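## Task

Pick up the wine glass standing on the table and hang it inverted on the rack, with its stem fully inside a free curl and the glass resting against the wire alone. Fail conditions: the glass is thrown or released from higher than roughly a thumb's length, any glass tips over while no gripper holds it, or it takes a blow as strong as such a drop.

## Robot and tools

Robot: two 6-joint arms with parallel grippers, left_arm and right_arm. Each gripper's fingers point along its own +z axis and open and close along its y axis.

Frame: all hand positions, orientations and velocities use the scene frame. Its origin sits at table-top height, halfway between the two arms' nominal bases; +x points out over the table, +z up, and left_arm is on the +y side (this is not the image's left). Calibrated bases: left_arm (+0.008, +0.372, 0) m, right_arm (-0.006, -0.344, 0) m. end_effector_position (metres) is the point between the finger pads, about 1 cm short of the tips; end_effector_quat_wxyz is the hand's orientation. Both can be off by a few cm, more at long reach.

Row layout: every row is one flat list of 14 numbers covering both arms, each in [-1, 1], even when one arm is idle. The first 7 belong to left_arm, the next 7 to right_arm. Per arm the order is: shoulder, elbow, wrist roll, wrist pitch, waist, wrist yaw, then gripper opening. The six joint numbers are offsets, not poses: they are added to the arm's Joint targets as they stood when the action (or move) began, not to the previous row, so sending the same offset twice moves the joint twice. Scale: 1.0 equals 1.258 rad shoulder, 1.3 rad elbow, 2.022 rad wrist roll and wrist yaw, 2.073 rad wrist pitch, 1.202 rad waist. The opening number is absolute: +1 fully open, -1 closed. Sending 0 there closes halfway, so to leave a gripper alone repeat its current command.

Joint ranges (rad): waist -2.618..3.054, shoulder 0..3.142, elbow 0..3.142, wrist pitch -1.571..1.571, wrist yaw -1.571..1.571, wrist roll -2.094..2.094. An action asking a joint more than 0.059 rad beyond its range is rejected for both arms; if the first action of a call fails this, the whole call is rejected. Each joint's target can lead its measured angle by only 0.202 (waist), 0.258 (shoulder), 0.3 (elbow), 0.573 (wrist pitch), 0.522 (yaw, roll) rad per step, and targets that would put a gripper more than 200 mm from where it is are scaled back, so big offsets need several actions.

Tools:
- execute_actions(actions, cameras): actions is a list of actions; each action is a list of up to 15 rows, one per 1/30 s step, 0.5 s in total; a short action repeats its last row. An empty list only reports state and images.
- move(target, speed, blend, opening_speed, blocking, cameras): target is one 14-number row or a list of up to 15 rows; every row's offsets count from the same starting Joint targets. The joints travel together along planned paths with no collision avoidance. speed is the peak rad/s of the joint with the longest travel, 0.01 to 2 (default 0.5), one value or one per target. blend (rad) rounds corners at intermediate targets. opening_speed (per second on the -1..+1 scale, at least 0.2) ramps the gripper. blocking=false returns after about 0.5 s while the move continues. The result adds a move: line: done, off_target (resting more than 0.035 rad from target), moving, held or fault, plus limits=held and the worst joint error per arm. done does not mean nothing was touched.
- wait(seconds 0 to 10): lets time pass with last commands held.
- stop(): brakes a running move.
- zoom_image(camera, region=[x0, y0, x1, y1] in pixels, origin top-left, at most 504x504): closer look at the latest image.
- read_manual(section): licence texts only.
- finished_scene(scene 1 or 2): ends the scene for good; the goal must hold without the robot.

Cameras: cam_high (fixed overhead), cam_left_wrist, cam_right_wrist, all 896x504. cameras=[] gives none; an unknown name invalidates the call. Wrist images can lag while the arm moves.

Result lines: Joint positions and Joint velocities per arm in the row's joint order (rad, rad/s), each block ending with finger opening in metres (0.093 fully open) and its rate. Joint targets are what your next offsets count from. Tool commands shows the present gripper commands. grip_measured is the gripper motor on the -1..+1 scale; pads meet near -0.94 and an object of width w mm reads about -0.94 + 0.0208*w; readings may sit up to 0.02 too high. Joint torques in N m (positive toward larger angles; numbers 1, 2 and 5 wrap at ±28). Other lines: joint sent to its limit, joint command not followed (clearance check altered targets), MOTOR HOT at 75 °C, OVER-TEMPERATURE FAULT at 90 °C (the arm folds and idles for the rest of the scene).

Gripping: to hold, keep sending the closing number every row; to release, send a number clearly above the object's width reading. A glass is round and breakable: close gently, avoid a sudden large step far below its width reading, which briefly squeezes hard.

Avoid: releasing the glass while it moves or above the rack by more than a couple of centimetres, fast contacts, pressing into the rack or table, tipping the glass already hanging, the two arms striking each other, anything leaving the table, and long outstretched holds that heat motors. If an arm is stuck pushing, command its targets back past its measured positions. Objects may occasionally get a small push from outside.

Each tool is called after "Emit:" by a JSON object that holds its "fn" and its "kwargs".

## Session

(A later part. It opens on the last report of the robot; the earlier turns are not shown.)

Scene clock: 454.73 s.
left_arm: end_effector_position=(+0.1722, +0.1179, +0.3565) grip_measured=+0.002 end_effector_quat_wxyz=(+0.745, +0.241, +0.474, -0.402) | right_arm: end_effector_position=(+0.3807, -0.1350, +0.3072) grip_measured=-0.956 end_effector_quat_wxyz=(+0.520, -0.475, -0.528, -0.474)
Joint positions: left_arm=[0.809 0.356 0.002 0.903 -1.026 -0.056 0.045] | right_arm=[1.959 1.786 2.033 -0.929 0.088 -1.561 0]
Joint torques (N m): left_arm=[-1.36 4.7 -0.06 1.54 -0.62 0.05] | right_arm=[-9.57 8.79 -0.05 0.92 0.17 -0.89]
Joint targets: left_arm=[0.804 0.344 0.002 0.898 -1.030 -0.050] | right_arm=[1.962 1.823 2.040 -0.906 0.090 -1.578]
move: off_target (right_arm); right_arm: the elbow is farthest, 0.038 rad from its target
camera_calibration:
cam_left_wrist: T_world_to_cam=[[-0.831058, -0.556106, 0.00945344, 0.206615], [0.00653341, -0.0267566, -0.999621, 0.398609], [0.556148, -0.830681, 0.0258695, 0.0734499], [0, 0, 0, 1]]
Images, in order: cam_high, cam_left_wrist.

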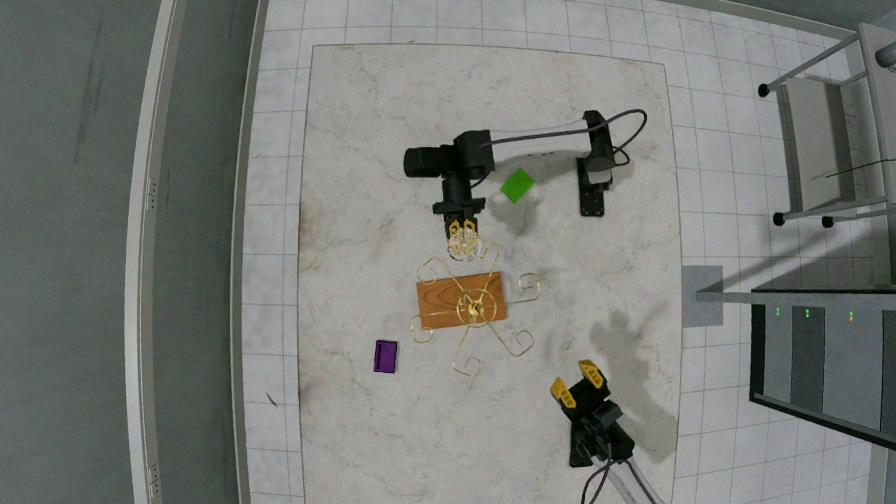

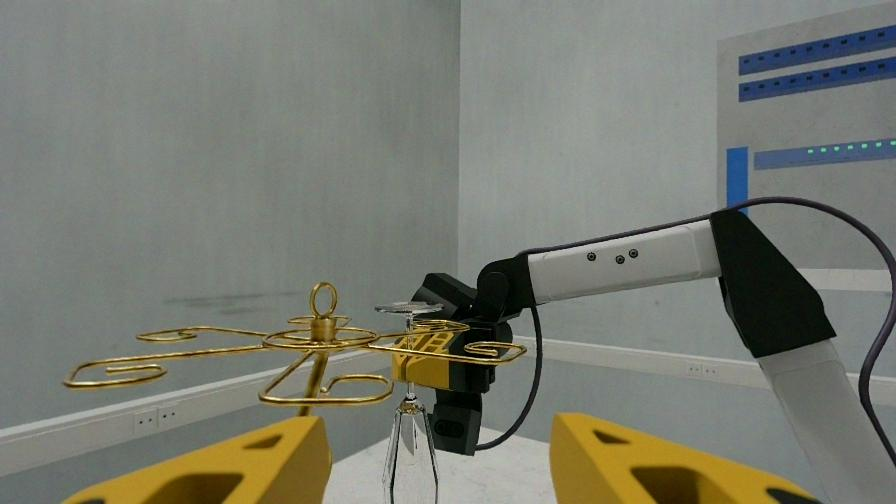

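Emit:
{"fn": "move", "kwargs": {"target": [0,0,0,0,0,0,0,0.0564,0.0754,0,-0.019,0.0732,0,-1], "speed": 0.12, "cameras": ["cam_high","cam_left_wrist"]}}

Emit:
{"fn": "zoom_image", "kwargs": {"camera": "cam_left_wrist", "region": [330, 250, 530, 380]}}

Emit:
{"fn": "zoom_image", "kwargs": {"camera": "cam_high", "region": [430, 200, 530, 300]}}

Scene clock: 489.43 s.
left_arm: end_effector_position=(+0.1722, +0.1179, +0.3565) grip_measured=+0.002 end_effector_quat_wxyz=(+0.745, +0.241, +0.474, -0.402) | right_arm: end_effector_position=(+0.3788, -0.0993, +0.3075) grip_measured=-0.956 end_effector_quat_wxyz=(+0.535, -0.446, -0.553, -0.458)
Joint positions: left_arm=[0.809 0.356 0.002 0.903 -1.026 -0.056 0.045] | right_arm=[2.029 1.885 2.033 -0.935 0.174 -1.561 0]
Joint torques (N m): left_arm=[-1.39 4.81 -0.06 1.61 -0.79 0.05] | right_arm=[-10.04 8.79 -0.01 0.63 0.27 -0.95]
Joint targets: left_arm=[0.804 0.344 0.002 0.898 -1.030 -0.050] | right_arm=[2.033 1.922 2.040 -0.946 0.178 -1.578]
move: off_target (right_arm); right_arm: the elbow is farthest, 0.036 rad from its target
camera_calibration:
cam_left_wrist: T_world_to_cam=[[-0.831058, -0.556106, 0.00945344, 0.206615], [0.00653341, -0.0267566, -0.999621, 0.398609], [0.556148, -0.830681, 0.0258695, 0.0734499], [0, 0, 0, 1]]
Images, in order: cam_high, cam_left_wrist.

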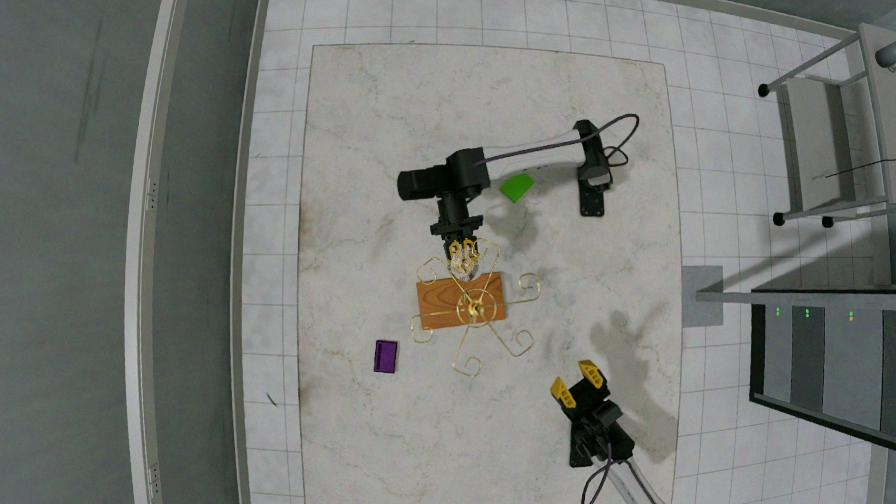

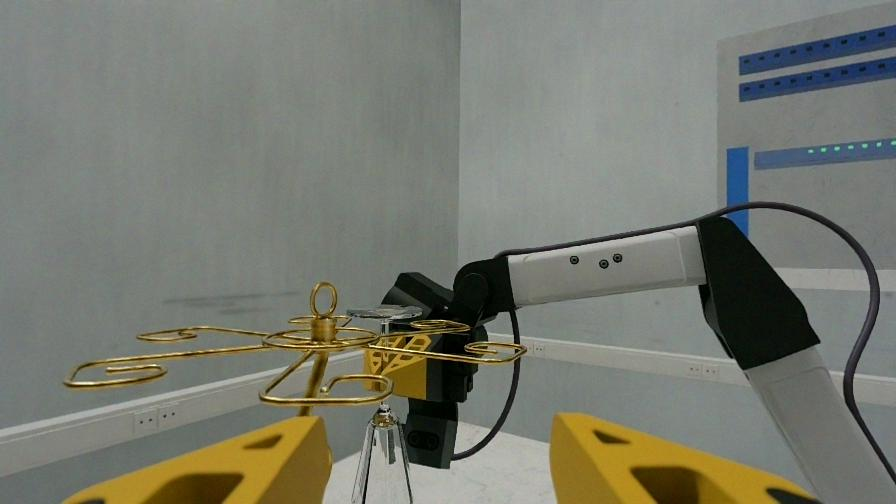

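Scaled by 2.520 from the camera's 896x504 image, which has a finer 1280x720 frame.

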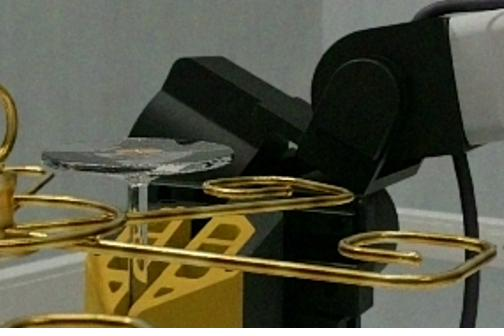

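Scaled by 5.040 from the camera's 896x504 image, which has a finer 1280x720 frame.

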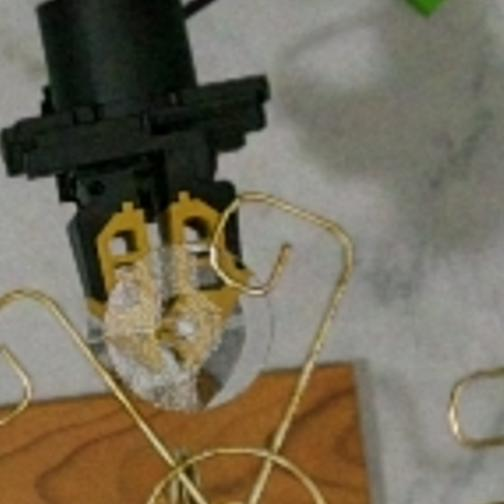

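Emit:
{"fn": "move", "kwargs": {"target": [0,0,0,0,0,0,0,-0.0556,-0.0715,0,0.01,0.003,0,-1], "speed": 0.08, "cameras": ["cam_left_wrist"]}}

Emit:
{"fn": "zoom_image", "kwargs": {"camera": "cam_left_wrist", "region": [330, 250, 530, 380]}}

Scene clock: 511.57 s.
left_arm: end_effector_position=(+0.1722, +0.1179, +0.3565) grip_measured=+0.002 end_effector_quat_wxyz=(+0.745, +0.241, +0.474, -0.402) | right_arm: end_effector_position=(+0.3715, -0.1007, +0.3047) grip_measured=-0.956 end_effector_quat_wxyz=(+0.540, -0.452, -0.548, -0.452)
Joint positions: left_arm=[0.809 0.356 0.002 0.903 -1.026 -0.056 0.045] | right_arm=[2.002 1.837 2.033 -0.936 0.174 -1.561 0]
Joint torques (N m): left_arm=[-1.62 4.79 -0.06 1.55 -0.8 0.08] | right_arm=[-13.7 5.11 -0.02 0.79 0.64 -0.93]
Heat: left arm: 45 °C; right arm: 42 °C.
Joint targets: left_arm=[0.804 0.344 0.002 0.898 -1.030 -0.050] | right_arm=[1.963 1.829 2.040 -0.925 0.182 -1.578]
move: off_target (right_arm); right_arm: the shoulder is farthest, 0.039 rad from its target
camera_calibration:
cam_left_wrist: T_world_to_cam=[[-0.831058, -0.556106, 0.00945344, 0.206615], [0.00653341, -0.0267566, -0.999621, 0.398609], [0.556148, -0.830681, 0.0258695, 0.0734499], [0, 0, 0, 1]]
Images, in order: cam_left_wrist.

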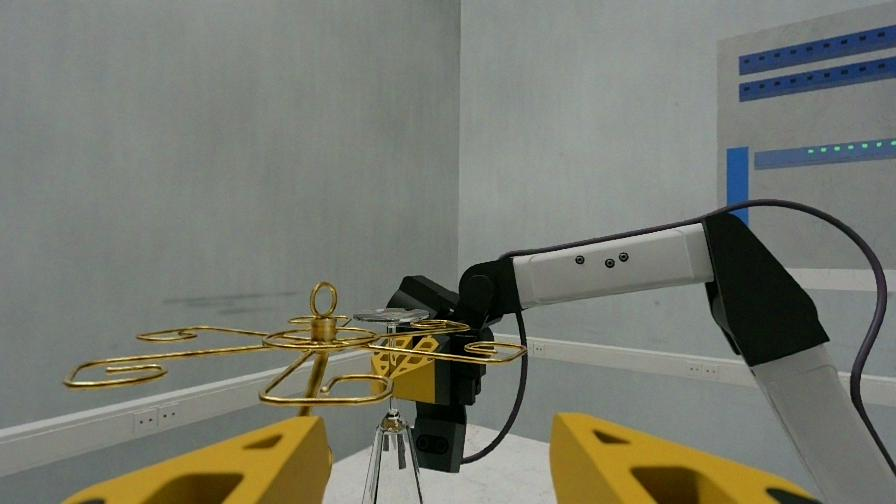

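Scaled by 2.520 from the camera's 896x504 image, which has a finer 1280x720 frame.

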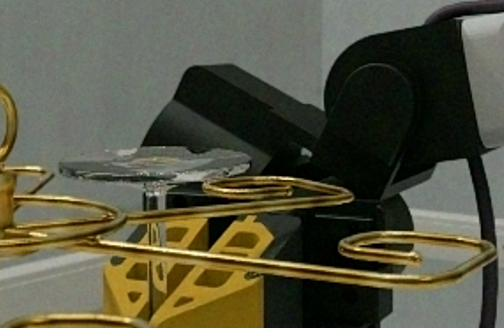

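Emit:
{"fn": "move", "kwargs": {"target": [0,0,0,0,0,0,0,-0.0397,-0.0454,0,0.007,0.007,0,-1], "speed": 0.08, "cameras": ["cam_left_wrist","cam_high"]}}

Emit:
{"fn": "zoom_image", "kwargs": {"camera": "cam_left_wrist", "region": [330, 250, 530, 380]}}

Emit:
{"fn": "zoom_image", "kwargs": {"camera": "cam_high", "region": [430, 200, 530, 300]}}

Scene clock: 522.37 s.
left_arm: end_effector_position=(+0.1722, +0.1179, +0.3565) grip_measured=+0.002 end_effector_quat_wxyz=(+0.745, +0.241, +0.474, -0.402) | right_arm: end_effector_position=(+0.3568, -0.0995, +0.3077) grip_measured=-0.956 end_effector_quat_wxyz=(+0.543, -0.451, -0.549, -0.448)
Joint positions: left_arm=[0.809 0.356 0.002 0.903 -1.026 -0.056 0.045] | right_arm=[1.952 1.778 2.033 -0.933 0.184 -1.561 0]
Joint torques (N m): left_arm=[-1.69 4.96 -0.08 1.55 -0.9 0.1] | right_arm=[-13.34 4.97 -0.03 0.92 0.49 -0.89]
Joint targets: left_arm=[0.804 0.344 0.002 0.898 -1.030 -0.050] | right_arm=[1.913 1.770 2.040 -0.911 0.190 -1.578]
move: off_target (right_arm); right_arm: the shoulder is farthest, 0.039 rad from its target
camera_calibration:
cam_left_wrist: T_world_to_cam=[[-0.831058, -0.556106, 0.00945344, 0.206615], [0.00653341, -0.0267566, -0.999621, 0.398609], [0.556148, -0.830681, 0.0258695, 0.0734499], [0, 0, 0, 1]]
Images, in order: cam_high, cam_left_wrist.

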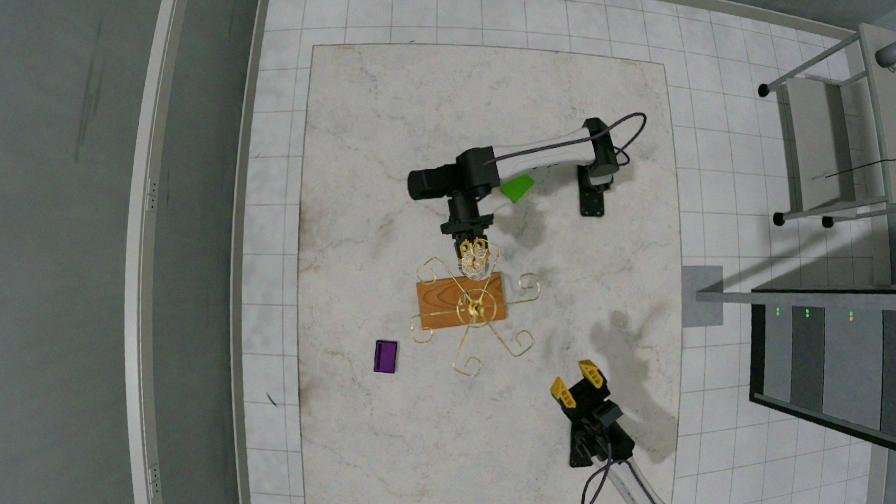

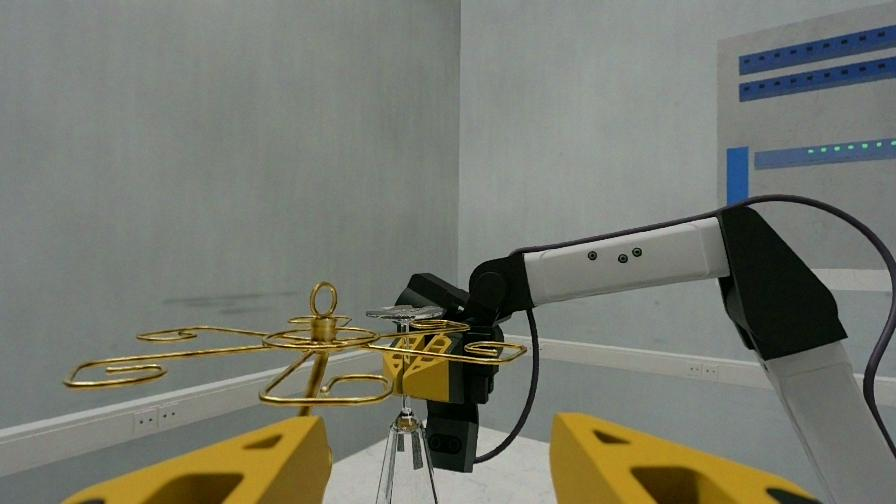

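Scaled by 2.520 from the camera's 896x504 image, which has a finer 1280x720 frame.

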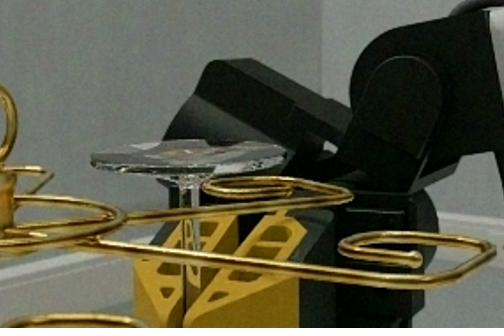

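Scaled by 5.040 from the camera's 896x504 image, which has a finer 1280x720 frame.

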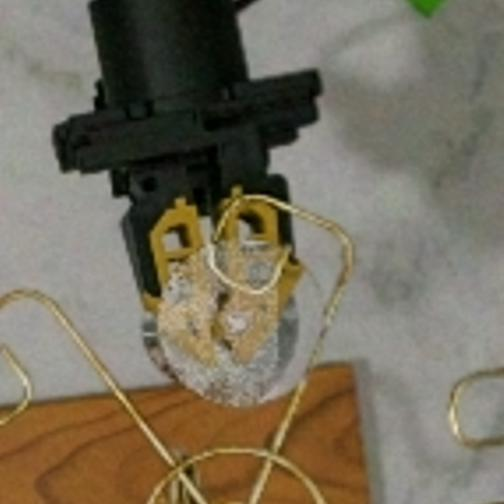

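Emit:
{"fn": "move", "kwargs": {"target": [0,0,0,0,0,0,0,-0.0676,-0.0923,0,0.0198,-0.0133,0,-1], "speed": 0.08, "cameras": ["cam_left_wrist","cam_high"]}}

Emit:
{"fn": "zoom_image", "kwargs": {"camera": "cam_left_wrist", "region": [330, 250, 530, 380]}}

Emit:
{"fn": "zoom_image", "kwargs": {"camera": "cam_high", "region": [430, 200, 530, 300]}}

Scene clock: 539.97 s.
left_arm: end_effector_position=(+0.1722, +0.1179, +0.3565) grip_measured=+0.002 end_effector_quat_wxyz=(+0.745, +0.241, +0.474, -0.402) | right_arm: end_effector_position=(+0.3364, -0.1036, +0.3072) grip_measured=-0.956 end_effector_quat_wxyz=(+0.542, -0.448, -0.551, -0.450)
Joint positions: left_arm=[0.809 0.356 0.002 0.903 -1.026 -0.056 0.045] | right_arm=[1.865 1.658 2.033 -0.893 0.184 -1.561 0]
Joint torques (N m): left_arm=[-1.54 4.85 -0.09 1.54 -0.87 0.12] | right_arm=[-12.41 5.05 -0.03 0.93 -1.06 -0.91]
Heat: left arm: 45 °C; right arm: 47 °C.
Joint targets: left_arm=[0.804 0.344 0.002 0.898 -1.030 -0.050] | right_arm=[1.828 1.650 2.040 -0.870 0.174 -1.578]
move: off_target (right_arm); right_arm: the shoulder is farthest, 0.037 rad from its target
camera_calibration:
cam_left_wrist: T_world_to_cam=[[-0.831058, -0.556106, 0.00945344, 0.206615], [0.00653341, -0.0267566, -0.999621, 0.398609], [0.556148, -0.830681, 0.0258695, 0.0734499], [0, 0, 0, 1]]
Images, in order: cam_high, cam_left_wrist.

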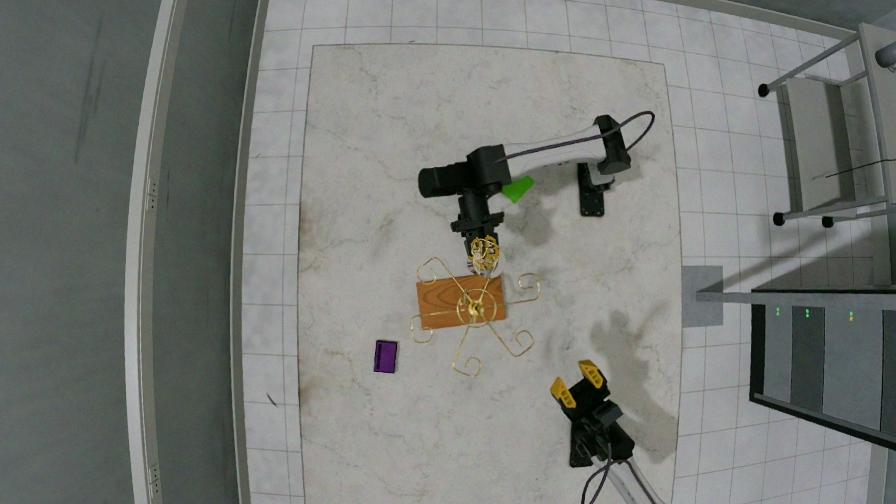

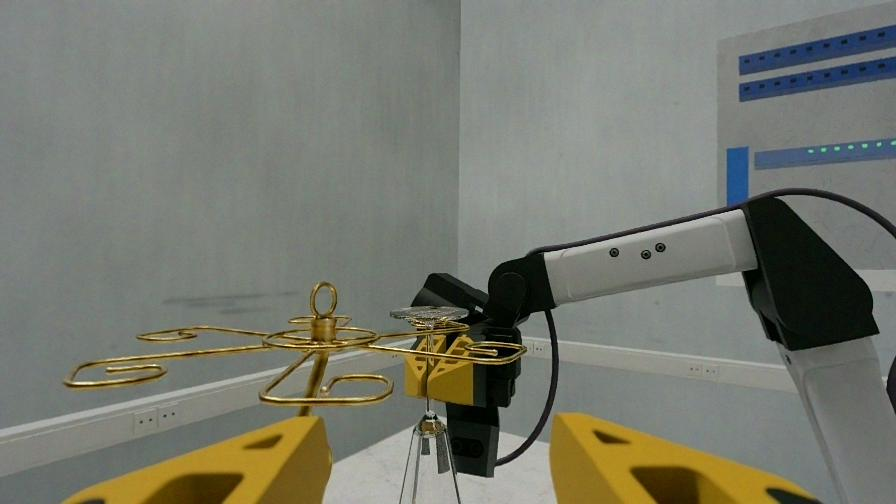

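Scaled by 2.520 from the camera's 896x504 image, which has a finer 1280x720 frame.

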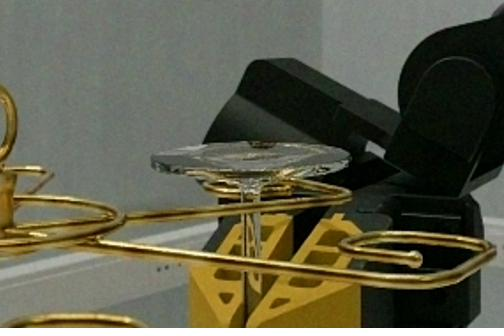

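Scaled by 5.040 from the camera's 896x504 image, which has a finer 1280x720 frame.

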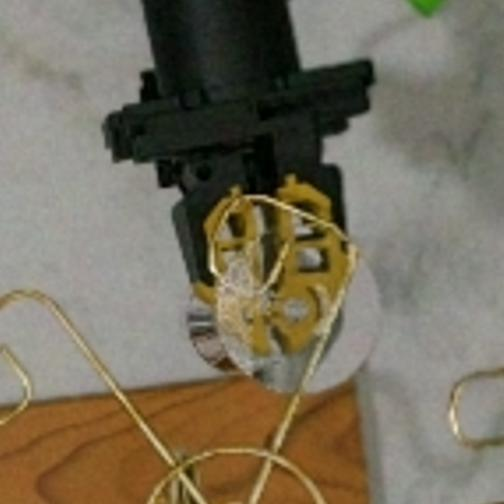

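Emit:
{"fn": "move", "kwargs": {"target": [0,0,0,0,0,0,0,-0.062,-0.0754,0,0.0096,-0.035,0,-1], "speed": 0.06, "cameras": ["cam_left_wrist","cam_high"]}}

Emit:
{"fn": "zoom_image", "kwargs": {"camera": "cam_left_wrist", "region": [350, 250, 550, 380]}}

Emit:
{"fn": "zoom_image", "kwargs": {"camera": "cam_high", "region": [430, 200, 530, 300]}}

Scene clock: 556.33 s.
left_arm: end_effector_position=(+0.1722, +0.1179, +0.3565) grip_measured=+0.002 end_effector_quat_wxyz=(+0.745, +0.241, +0.474, -0.402) | right_arm: end_effector_position=(+0.3268, -0.1220, +0.3082) grip_measured=-0.956 end_effector_quat_wxyz=(+0.531, -0.460, -0.541, -0.462)
Joint positions: left_arm=[0.809 0.356 0.002 0.903 -1.026 -0.056 0.045] | right_arm=[1.785 1.56 2.033 -0.872 0.139 -1.561 0]
Joint torques (N m): left_arm=[-1.5 4.72 -0.05 1.57 -0.64 0.1] | right_arm=[-11.64 5.15 -0.01 0.92 -0.8 -0.88]
Joint targets: left_arm=[0.804 0.344 0.002 0.898 -1.030 -0.050] | right_arm=[1.750 1.552 2.040 -0.850 0.132 -1.578]
move: done
camera_calibration:
cam_left_wrist: T_world_to_cam=[[-0.831058, -0.556106, 0.00945344, 0.206615], [0.00653341, -0.0267566, -0.999621, 0.398609], [0.556148, -0.830681, 0.0258695, 0.0734499], [0, 0, 0, 1]]
Images, in order: cam_high, cam_left_wrist.

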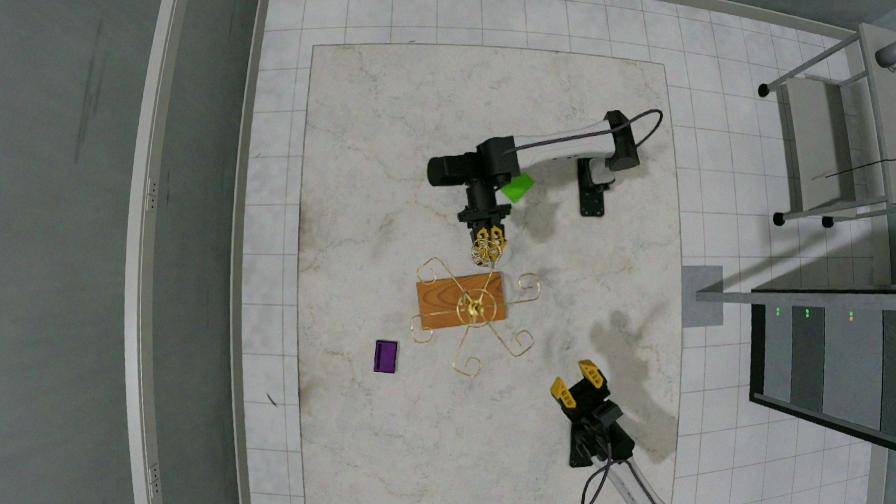

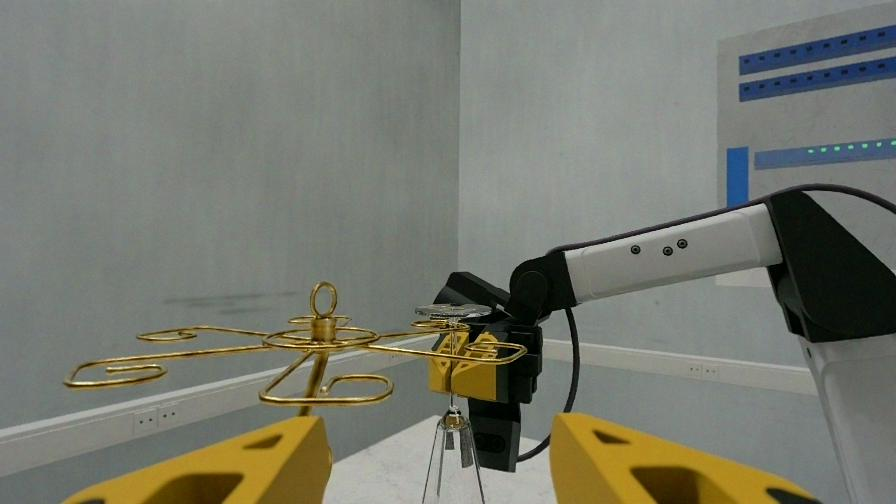

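Scaled by 2.520 from the camera's 896x504 image, which has a finer 1280x720 frame.

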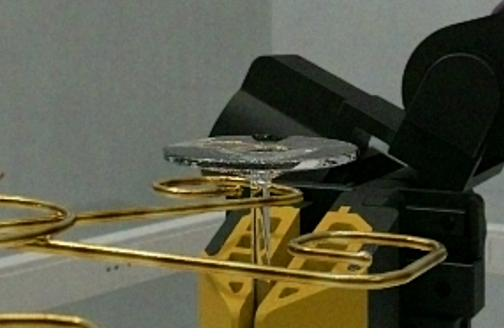

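Scaled by 5.040 from the camera's 896x504 image, which has a finer 1280x720 frame.

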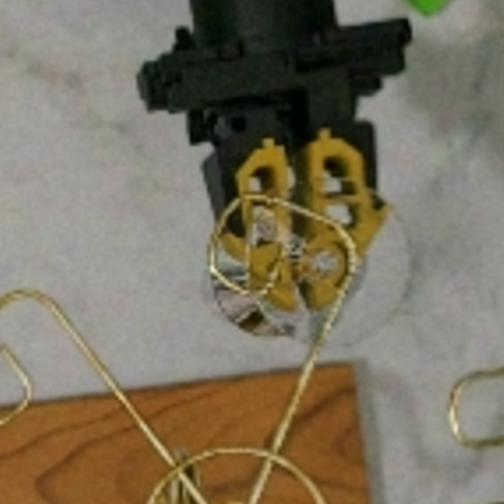

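Emit:
{"fn": "move", "kwargs": {"target": [0,0,0,0,0,0,0,0,-0.0192,0,0.0116,0,0,-1], "speed": 0.05, "cameras": ["cam_left_wrist"]}}

Emit:
{"fn": "zoom_image", "kwargs": {"camera": "cam_left_wrist", "region": [400, 270, 500, 350]}}

Scene clock: 573.60 s.
left_arm: end_effector_position=(+0.1722, +0.1179, +0.3565) grip_measured=+0.002 end_effector_quat_wxyz=(+0.745, +0.241, +0.474, -0.402) | right_arm: end_effector_position=(+0.3265, -0.1221, +0.3021) grip_measured=-0.956 end_effector_quat_wxyz=(+0.531, -0.460, -0.541, -0.462)
Joint positions: left_arm=[0.809 0.356 0.002 0.903 -1.026 -0.056 0.045] | right_arm=[1.783 1.535 2.033 -0.848 0.139 -1.561 0]
Joint torques (N m): left_arm=[-1.48 4.83 -0.09 1.6 -0.8 0.04] | right_arm=[-11.4 5.14 -0.05 0.96 -0.62 -0.89]
Joint targets: left_arm=[0.804 0.344 0.002 0.898 -1.030 -0.050] | right_arm=[1.750 1.527 2.040 -0.826 0.132 -1.578]
move: done
camera_calibration:
cam_left_wrist: T_world_to_cam=[[-0.831058, -0.556106, 0.00945344, 0.206615], [0.00653341, -0.0267566, -0.999621, 0.398609], [0.556148, -0.830681, 0.0258695, 0.0734499], [0, 0, 0, 1]]
Images, in order: cam_left_wrist.

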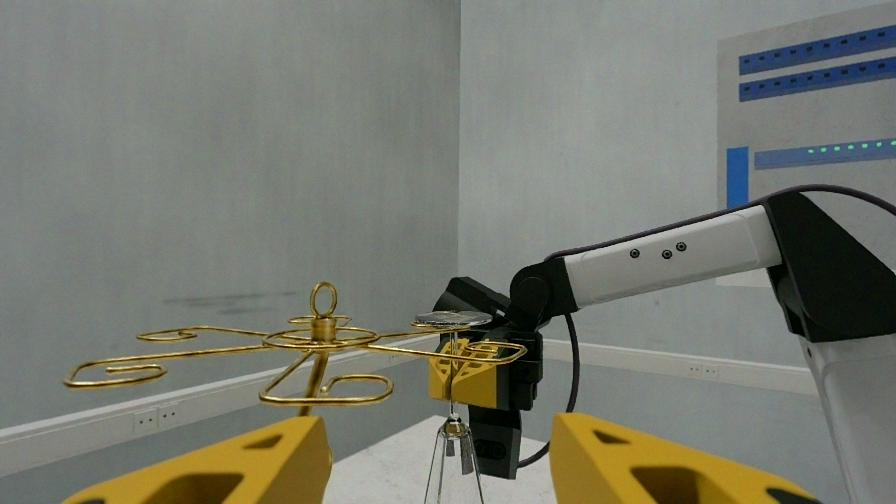

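Scaled by 5.040 from the camera's 896x504 image, which has a finer 1280x720 frame.

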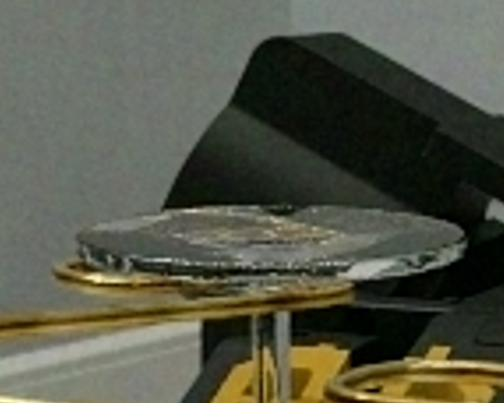

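Emit:
{"fn": "move", "kwargs": {"target": [0,0,0,0,0,0,0,0,-0.0096,0,0.0058,0,0,-1], "speed": 0.05, "cameras": ["cam_left_wrist"]}}

Emit:
{"fn": "zoom_image", "kwargs": {"camera": "cam_left_wrist", "region": [400, 270, 500, 350]}}

Scene clock: 582.30 s.
left_arm: end_effector_position=(+0.1722, +0.1179, +0.3565) grip_measured=+0.002 end_effector_quat_wxyz=(+0.745, +0.241, +0.474, -0.402) | right_arm: end_effector_position=(+0.3260, -0.1222, +0.3012) grip_measured=-0.956 end_effector_quat_wxyz=(+0.530, -0.458, -0.542, -0.464)
Joint positions: left_arm=[0.809 0.356 0.002 0.903 -1.026 -0.056 0.045] | right_arm=[1.78 1.525 2.034 -0.835 0.139 -1.562 0]
Joint torques (N m): left_arm=[-1.54 4.63 -0.07 1.54 -0.7 0.07] | right_arm=[-11.19 4.98 -0.03 0.95 -0.76 -0.87]
Joint targets: left_arm=[0.804 0.344 0.002 0.898 -1.030 -0.050] | right_arm=[1.750 1.514 2.040 -0.814 0.132 -1.577]
move: done
camera_calibration:
cam_left_wrist: T_world_to_cam=[[-0.831058, -0.556106, 0.00945344, 0.206615], [0.00653341, -0.0267566, -0.999621, 0.398609], [0.556148, -0.830681, 0.0258695, 0.0734499], [0, 0, 0, 1]]
Images, in order: cam_left_wrist.

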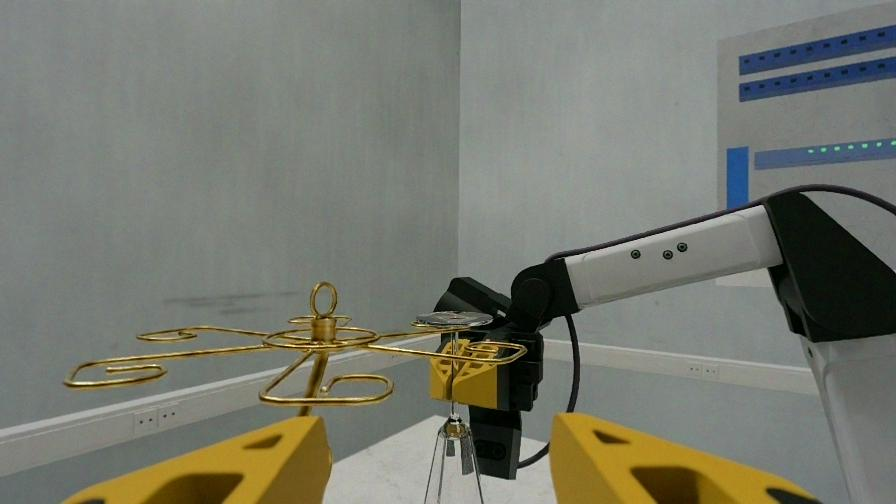

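Scaled by 5.040 from the camera's 896x504 image, which has a finer 1280x720 frame.

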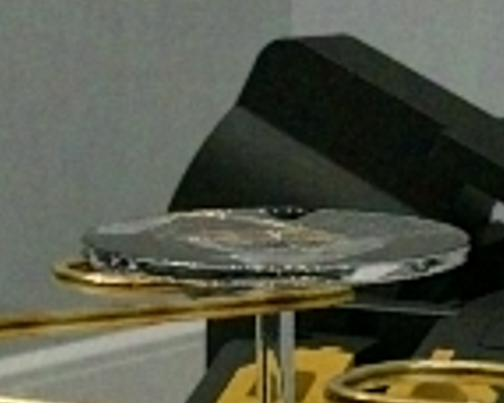

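Emit:
{"fn": "move", "kwargs": {"target": [0,0,0,0,0,0,0,0,-0.0115,0,0.007,0,0,-1], "speed": 0.05, "cameras": ["cam_left_wrist"]}}

Emit:
{"fn": "zoom_image", "kwargs": {"camera": "cam_left_wrist", "region": [400, 270, 500, 350]}}

Scene clock: 597.30 s.
left_arm: end_effector_position=(+0.1722, +0.1179, +0.3565) grip_measured=+0.002 end_effector_quat_wxyz=(+0.745, +0.241, +0.474, -0.402) | right_arm: end_effector_position=(+0.3251, -0.1223, +0.3008) grip_measured=-0.956 end_effector_quat_wxyz=(+0.532, -0.453, -0.542, -0.466)
Joint positions: left_arm=[0.809 0.356 0.002 0.903 -1.026 -0.056 0.045] | right_arm=[1.777 1.513 2.037 -0.816 0.139 -1.572 0]
Joint torques (N m): left_arm=[-1.69 4.78 -0.11 1.56 -0.77 0.06] | right_arm=[-10.76 4.66 -0.06 0.84 -0.73 -0.77]
Joint targets: left_arm=[0.804 0.344 0.002 0.898 -1.030 -0.050] | right_arm=[1.750 1.499 2.040 -0.799 0.132 -1.577]
move: done
camera_calibration:
cam_left_wrist: T_world_to_cam=[[-0.831058, -0.556106, 0.00945344, 0.206615], [0.00653341, -0.0267566, -0.999621, 0.398609], [0.556148, -0.830681, 0.0258695, 0.0734499], [0, 0, 0, 1]]
Images, in order: cam_left_wrist.

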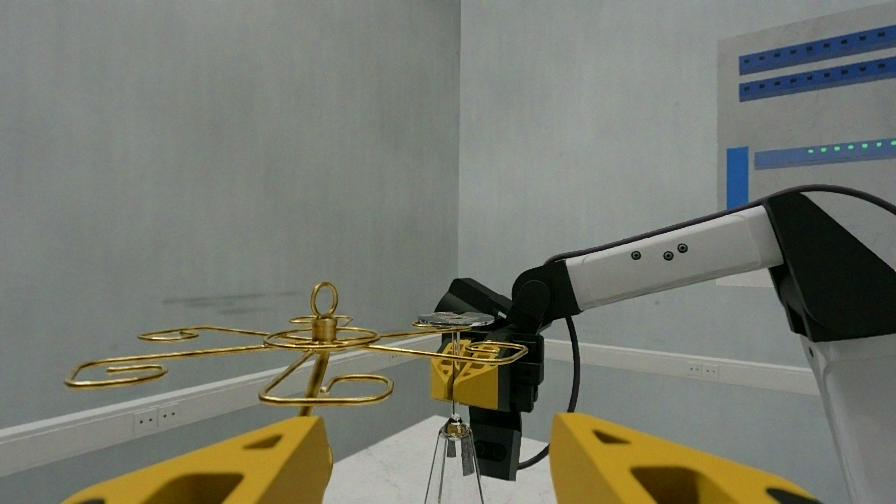

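Scaled by 5.040 from the camera's 896x504 image, which has a finer 1280x720 frame.

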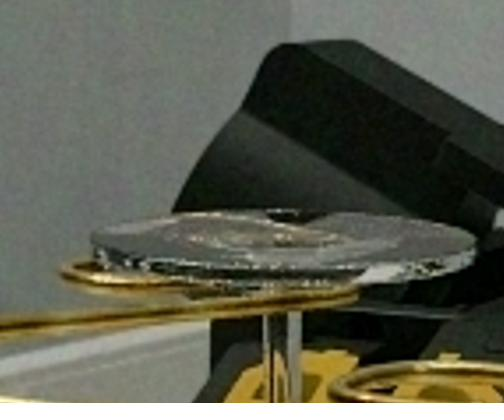

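Emit:
{"fn": "move", "kwargs": {"target": [0,0,0,0,0,0,0,0,0.006,0,0,0,0,-0.55], "opening_speed": 0.25, "cameras": ["cam_left_wrist","cam_high","cam_right_wrist"]}}

Emit:
{"fn": "zoom_image", "kwargs": {"camera": "cam_left_wrist", "region": [380, 270, 540, 450]}}

Emit:
{"fn": "zoom_image", "kwargs": {"camera": "cam_high", "region": [430, 200, 530, 300]}}

Scene clock: 607.90 s.
left_arm: end_effector_position=(+0.1722, +0.1179, +0.3565) grip_measured=+0.002 end_effector_quat_wxyz=(+0.745, +0.241, +0.474, -0.402) | right_arm: end_effector_position=(+0.3252, -0.1226, +0.3008) grip_measured=-0.553 end_effector_quat_wxyz=(+0.532, -0.453, -0.542, -0.467)
Joint positions: left_arm=[0.809 0.356 0.002 0.903 -1.026 -0.056 0.045] | right_arm=[1.777 1.513 2.037 -0.816 0.139 -1.573 0.019]
Joint torques (N m): left_arm=[-1.46 4.89 -0.09 1.55 -0.73 0.04] | right_arm=[-10.77 5.38 -0.02 0.9 -0.61 -0.79]
Joint targets: left_arm=[0.804 0.344 0.002 0.898 -1.030 -0.050] | right_arm=[1.750 1.507 2.040 -0.799 0.132 -1.578]
move: done
camera_calibration:
cam_left_wrist: T_world_to_cam=[[-0.831058, -0.556106, 0.00945344, 0.206615], [0.00653341, -0.0267566, -0.999621, 0.398609], [0.556148, -0.830681, 0.0258695, 0.0734499], [0, 0, 0, 1]]
cam_right_wrist: T_world_to_cam=[[-0.986267, -0.16442, 0.0155866, 0.297565], [0.0812459, -0.400844, 0.912537, -0.309812], [-0.143792, 0.901272, 0.408697, 0.1121], [0, 0, 0, 1]]

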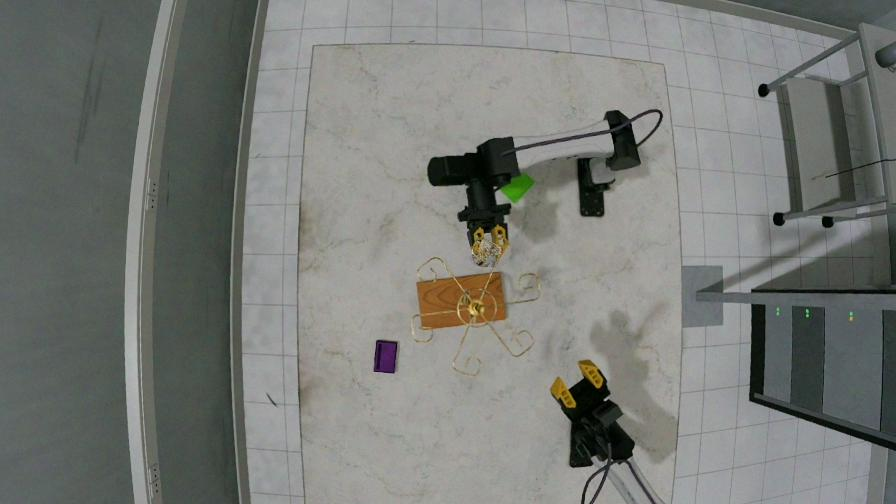

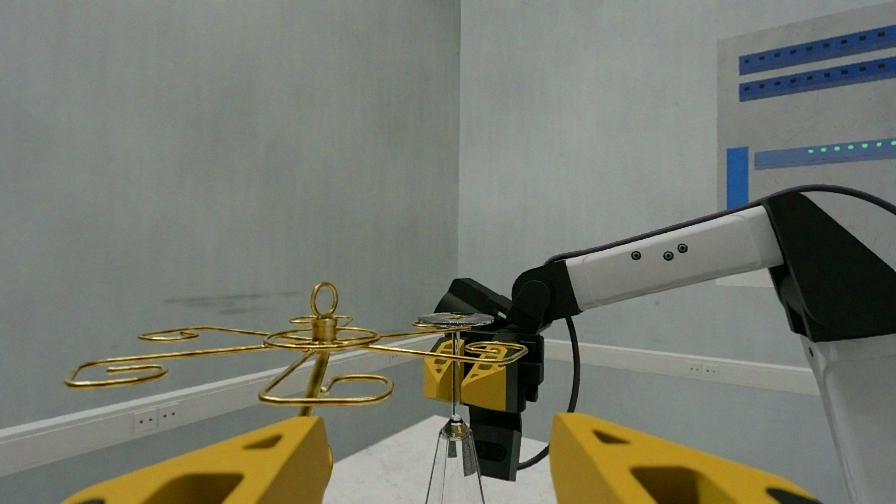

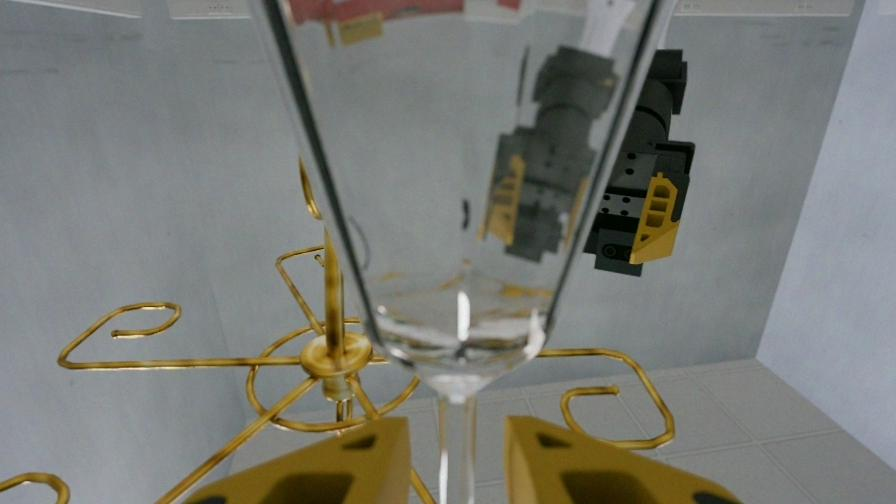

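Scaled by 2.800 from the camera's 896x504 image, which has a finer 1280x720 frame.

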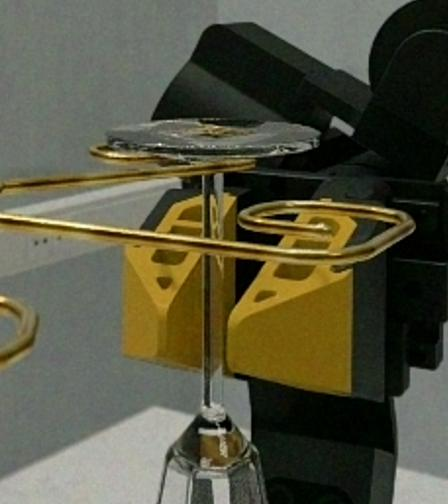

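Scaled by 5.040 from the camera's 896x504 image, which has a finer 1280x720 frame.

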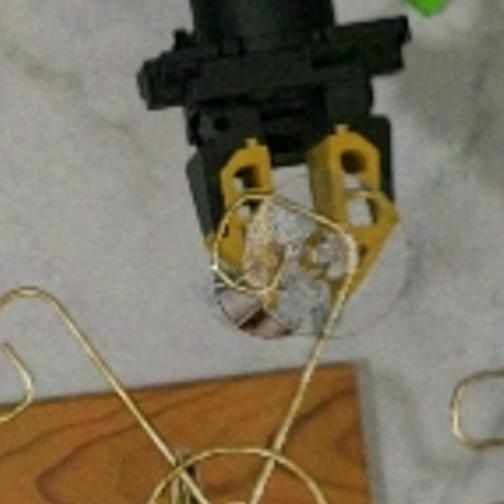

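Emit:
{"fn": "move", "kwargs": {"target": [0,0,0,0,0,0,0,0,0,0,0,0,0,-0.1], "opening_speed": 0.4, "cameras": []}}

Emit:
{"fn": "move", "kwargs": {"target": [0,0,0,0,0,0,0,-0.0835,-0.084,0,-0.003,-0.168,0,-0.1], "speed": 0.1}}

Emit:
{"fn": "zoom_image", "kwargs": {"camera": "cam_left_wrist", "region": [380, 270, 540, 450]}}

Emit:
{"fn": "zoom_image", "kwargs": {"camera": "cam_right_wrist", "region": [250, 200, 650, 504]}}

Scene clock: 628.40 s.
left_arm: end_effector_position=(+0.1722, +0.1179, +0.3565) grip_measured=+0.002 end_effector_quat_wxyz=(+0.745, +0.241, +0.474, -0.402) | right_arm: end_effector_position=(+0.3252, -0.1226, +0.3008) grip_measured=-0.103 end_effector_quat_wxyz=(+0.532, -0.453, -0.542, -0.467)
Joint positions: left_arm=[0.809 0.356 0.002 0.903 -1.026 -0.056 0.045] | right_arm=[1.777 1.513 2.037 -0.816 0.139 -1.573 0.04]
Joint torques (N m): left_arm=[-1.31 4.83 -0.1 1.55 -0.66 0] | right_arm=[-10.97 5.37 -0.07 0.9 -0.75 -0.73]
Joint targets: left_arm=[0.804 0.344 0.002 0.898 -1.030 -0.050] | right_arm=[1.750 1.507 2.040 -0.799 0.132 -1.578]
move: done

Scene clock: 630.80 s.
left_arm: end_effector_position=(+0.1722, +0.1179, +0.3565) grip_measured=+0.002 end_effector_quat_wxyz=(+0.745, +0.241, +0.474, -0.402) | right_arm: end_effector_position=(+0.3355, -0.1923, +0.3068) grip_measured=-0.103 end_effector_quat_wxyz=(+0.481, -0.504, -0.495, -0.520)
Joint positions: left_arm=[0.809 0.356 0.002 0.903 -1.026 -0.056 0.045] | right_arm=[1.67 1.411 2.037 -0.815 -0.064 -1.573 0.04]
Joint torques (N m): left_arm=[-1.37 4.81 -0.02 1.59 -0.79 0.05] | right_arm=[-9.58 4.85 -0.06 0.83 -0.51 -0.81]
Joint targets: left_arm=[0.804 0.344 0.002 0.898 -1.030 -0.050] | right_arm=[1.645 1.398 2.040 -0.805 -0.069 -1.578]
move: done
camera_calibration:
cam_left_wrist: T_world_to_cam=[[-0.831058, -0.556106, 0.00945344, 0.206615], [0.00653341, -0.0267566, -0.999621, 0.398609], [0.556148, -0.830681, 0.0258695, 0.0734499], [0, 0, 0, 1]]
cam_right_wrist: T_world_to_cam=[[-0.99926, 0.0373635, 0.00910244, 0.34128], [-0.00696853, -0.408704, 0.91264, -0.316022], [0.0378197, 0.911902, 0.408662, 0.115132], [0, 0, 0, 1]]

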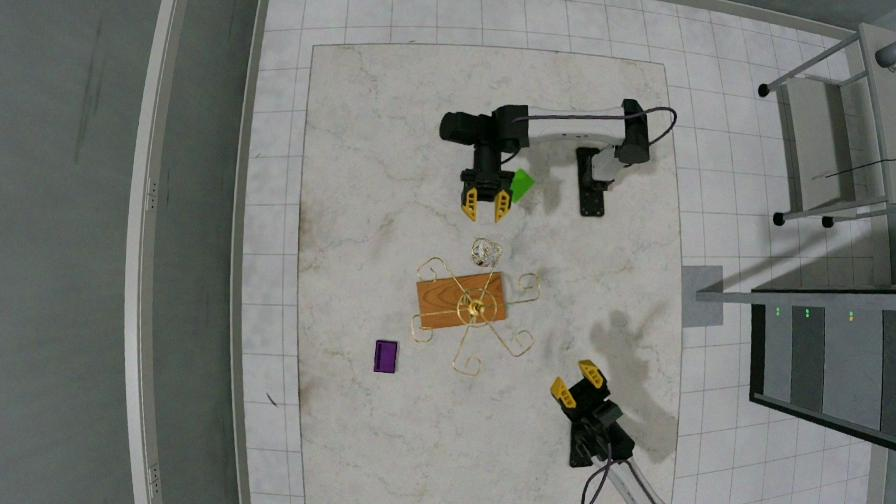

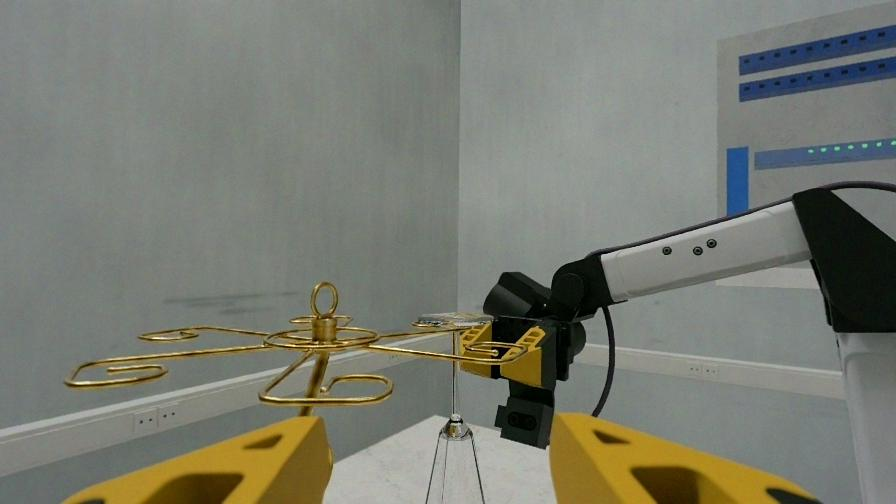

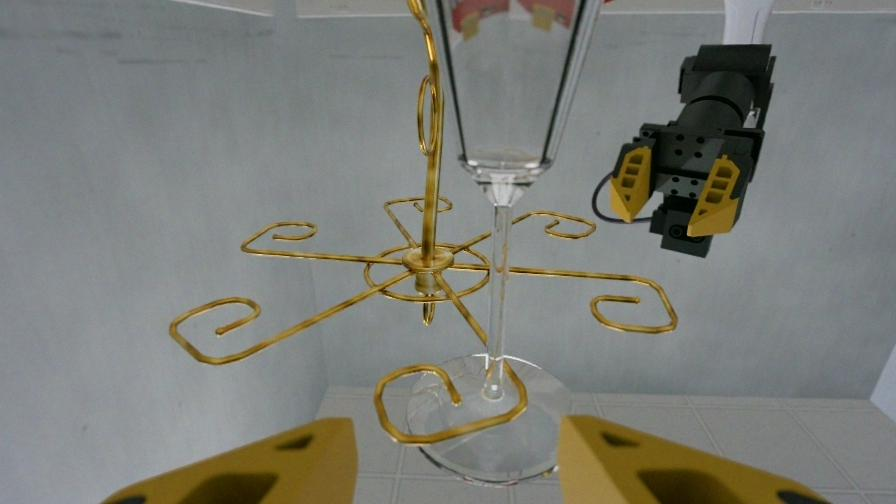

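Scaled by 2.800 from the camera's 896x504 image, which has a finer 1280x720 frame.

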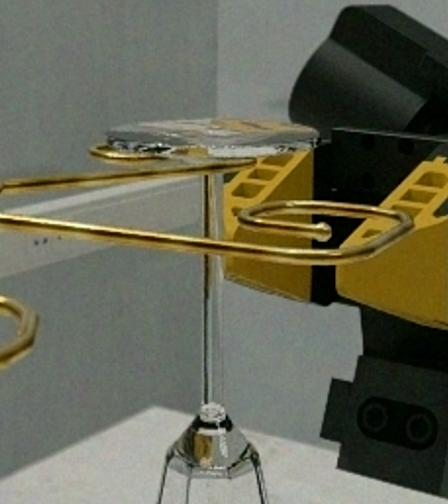

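Scaled by 1.260 from the camera's 896x504 image, which has a finer 1280x720 frame.

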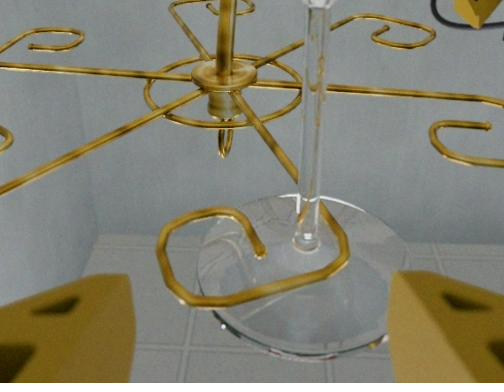

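Emit:
{"fn": "finished_scene", "kwargs": {"scene": 2}}

The scene is finished: the task was done.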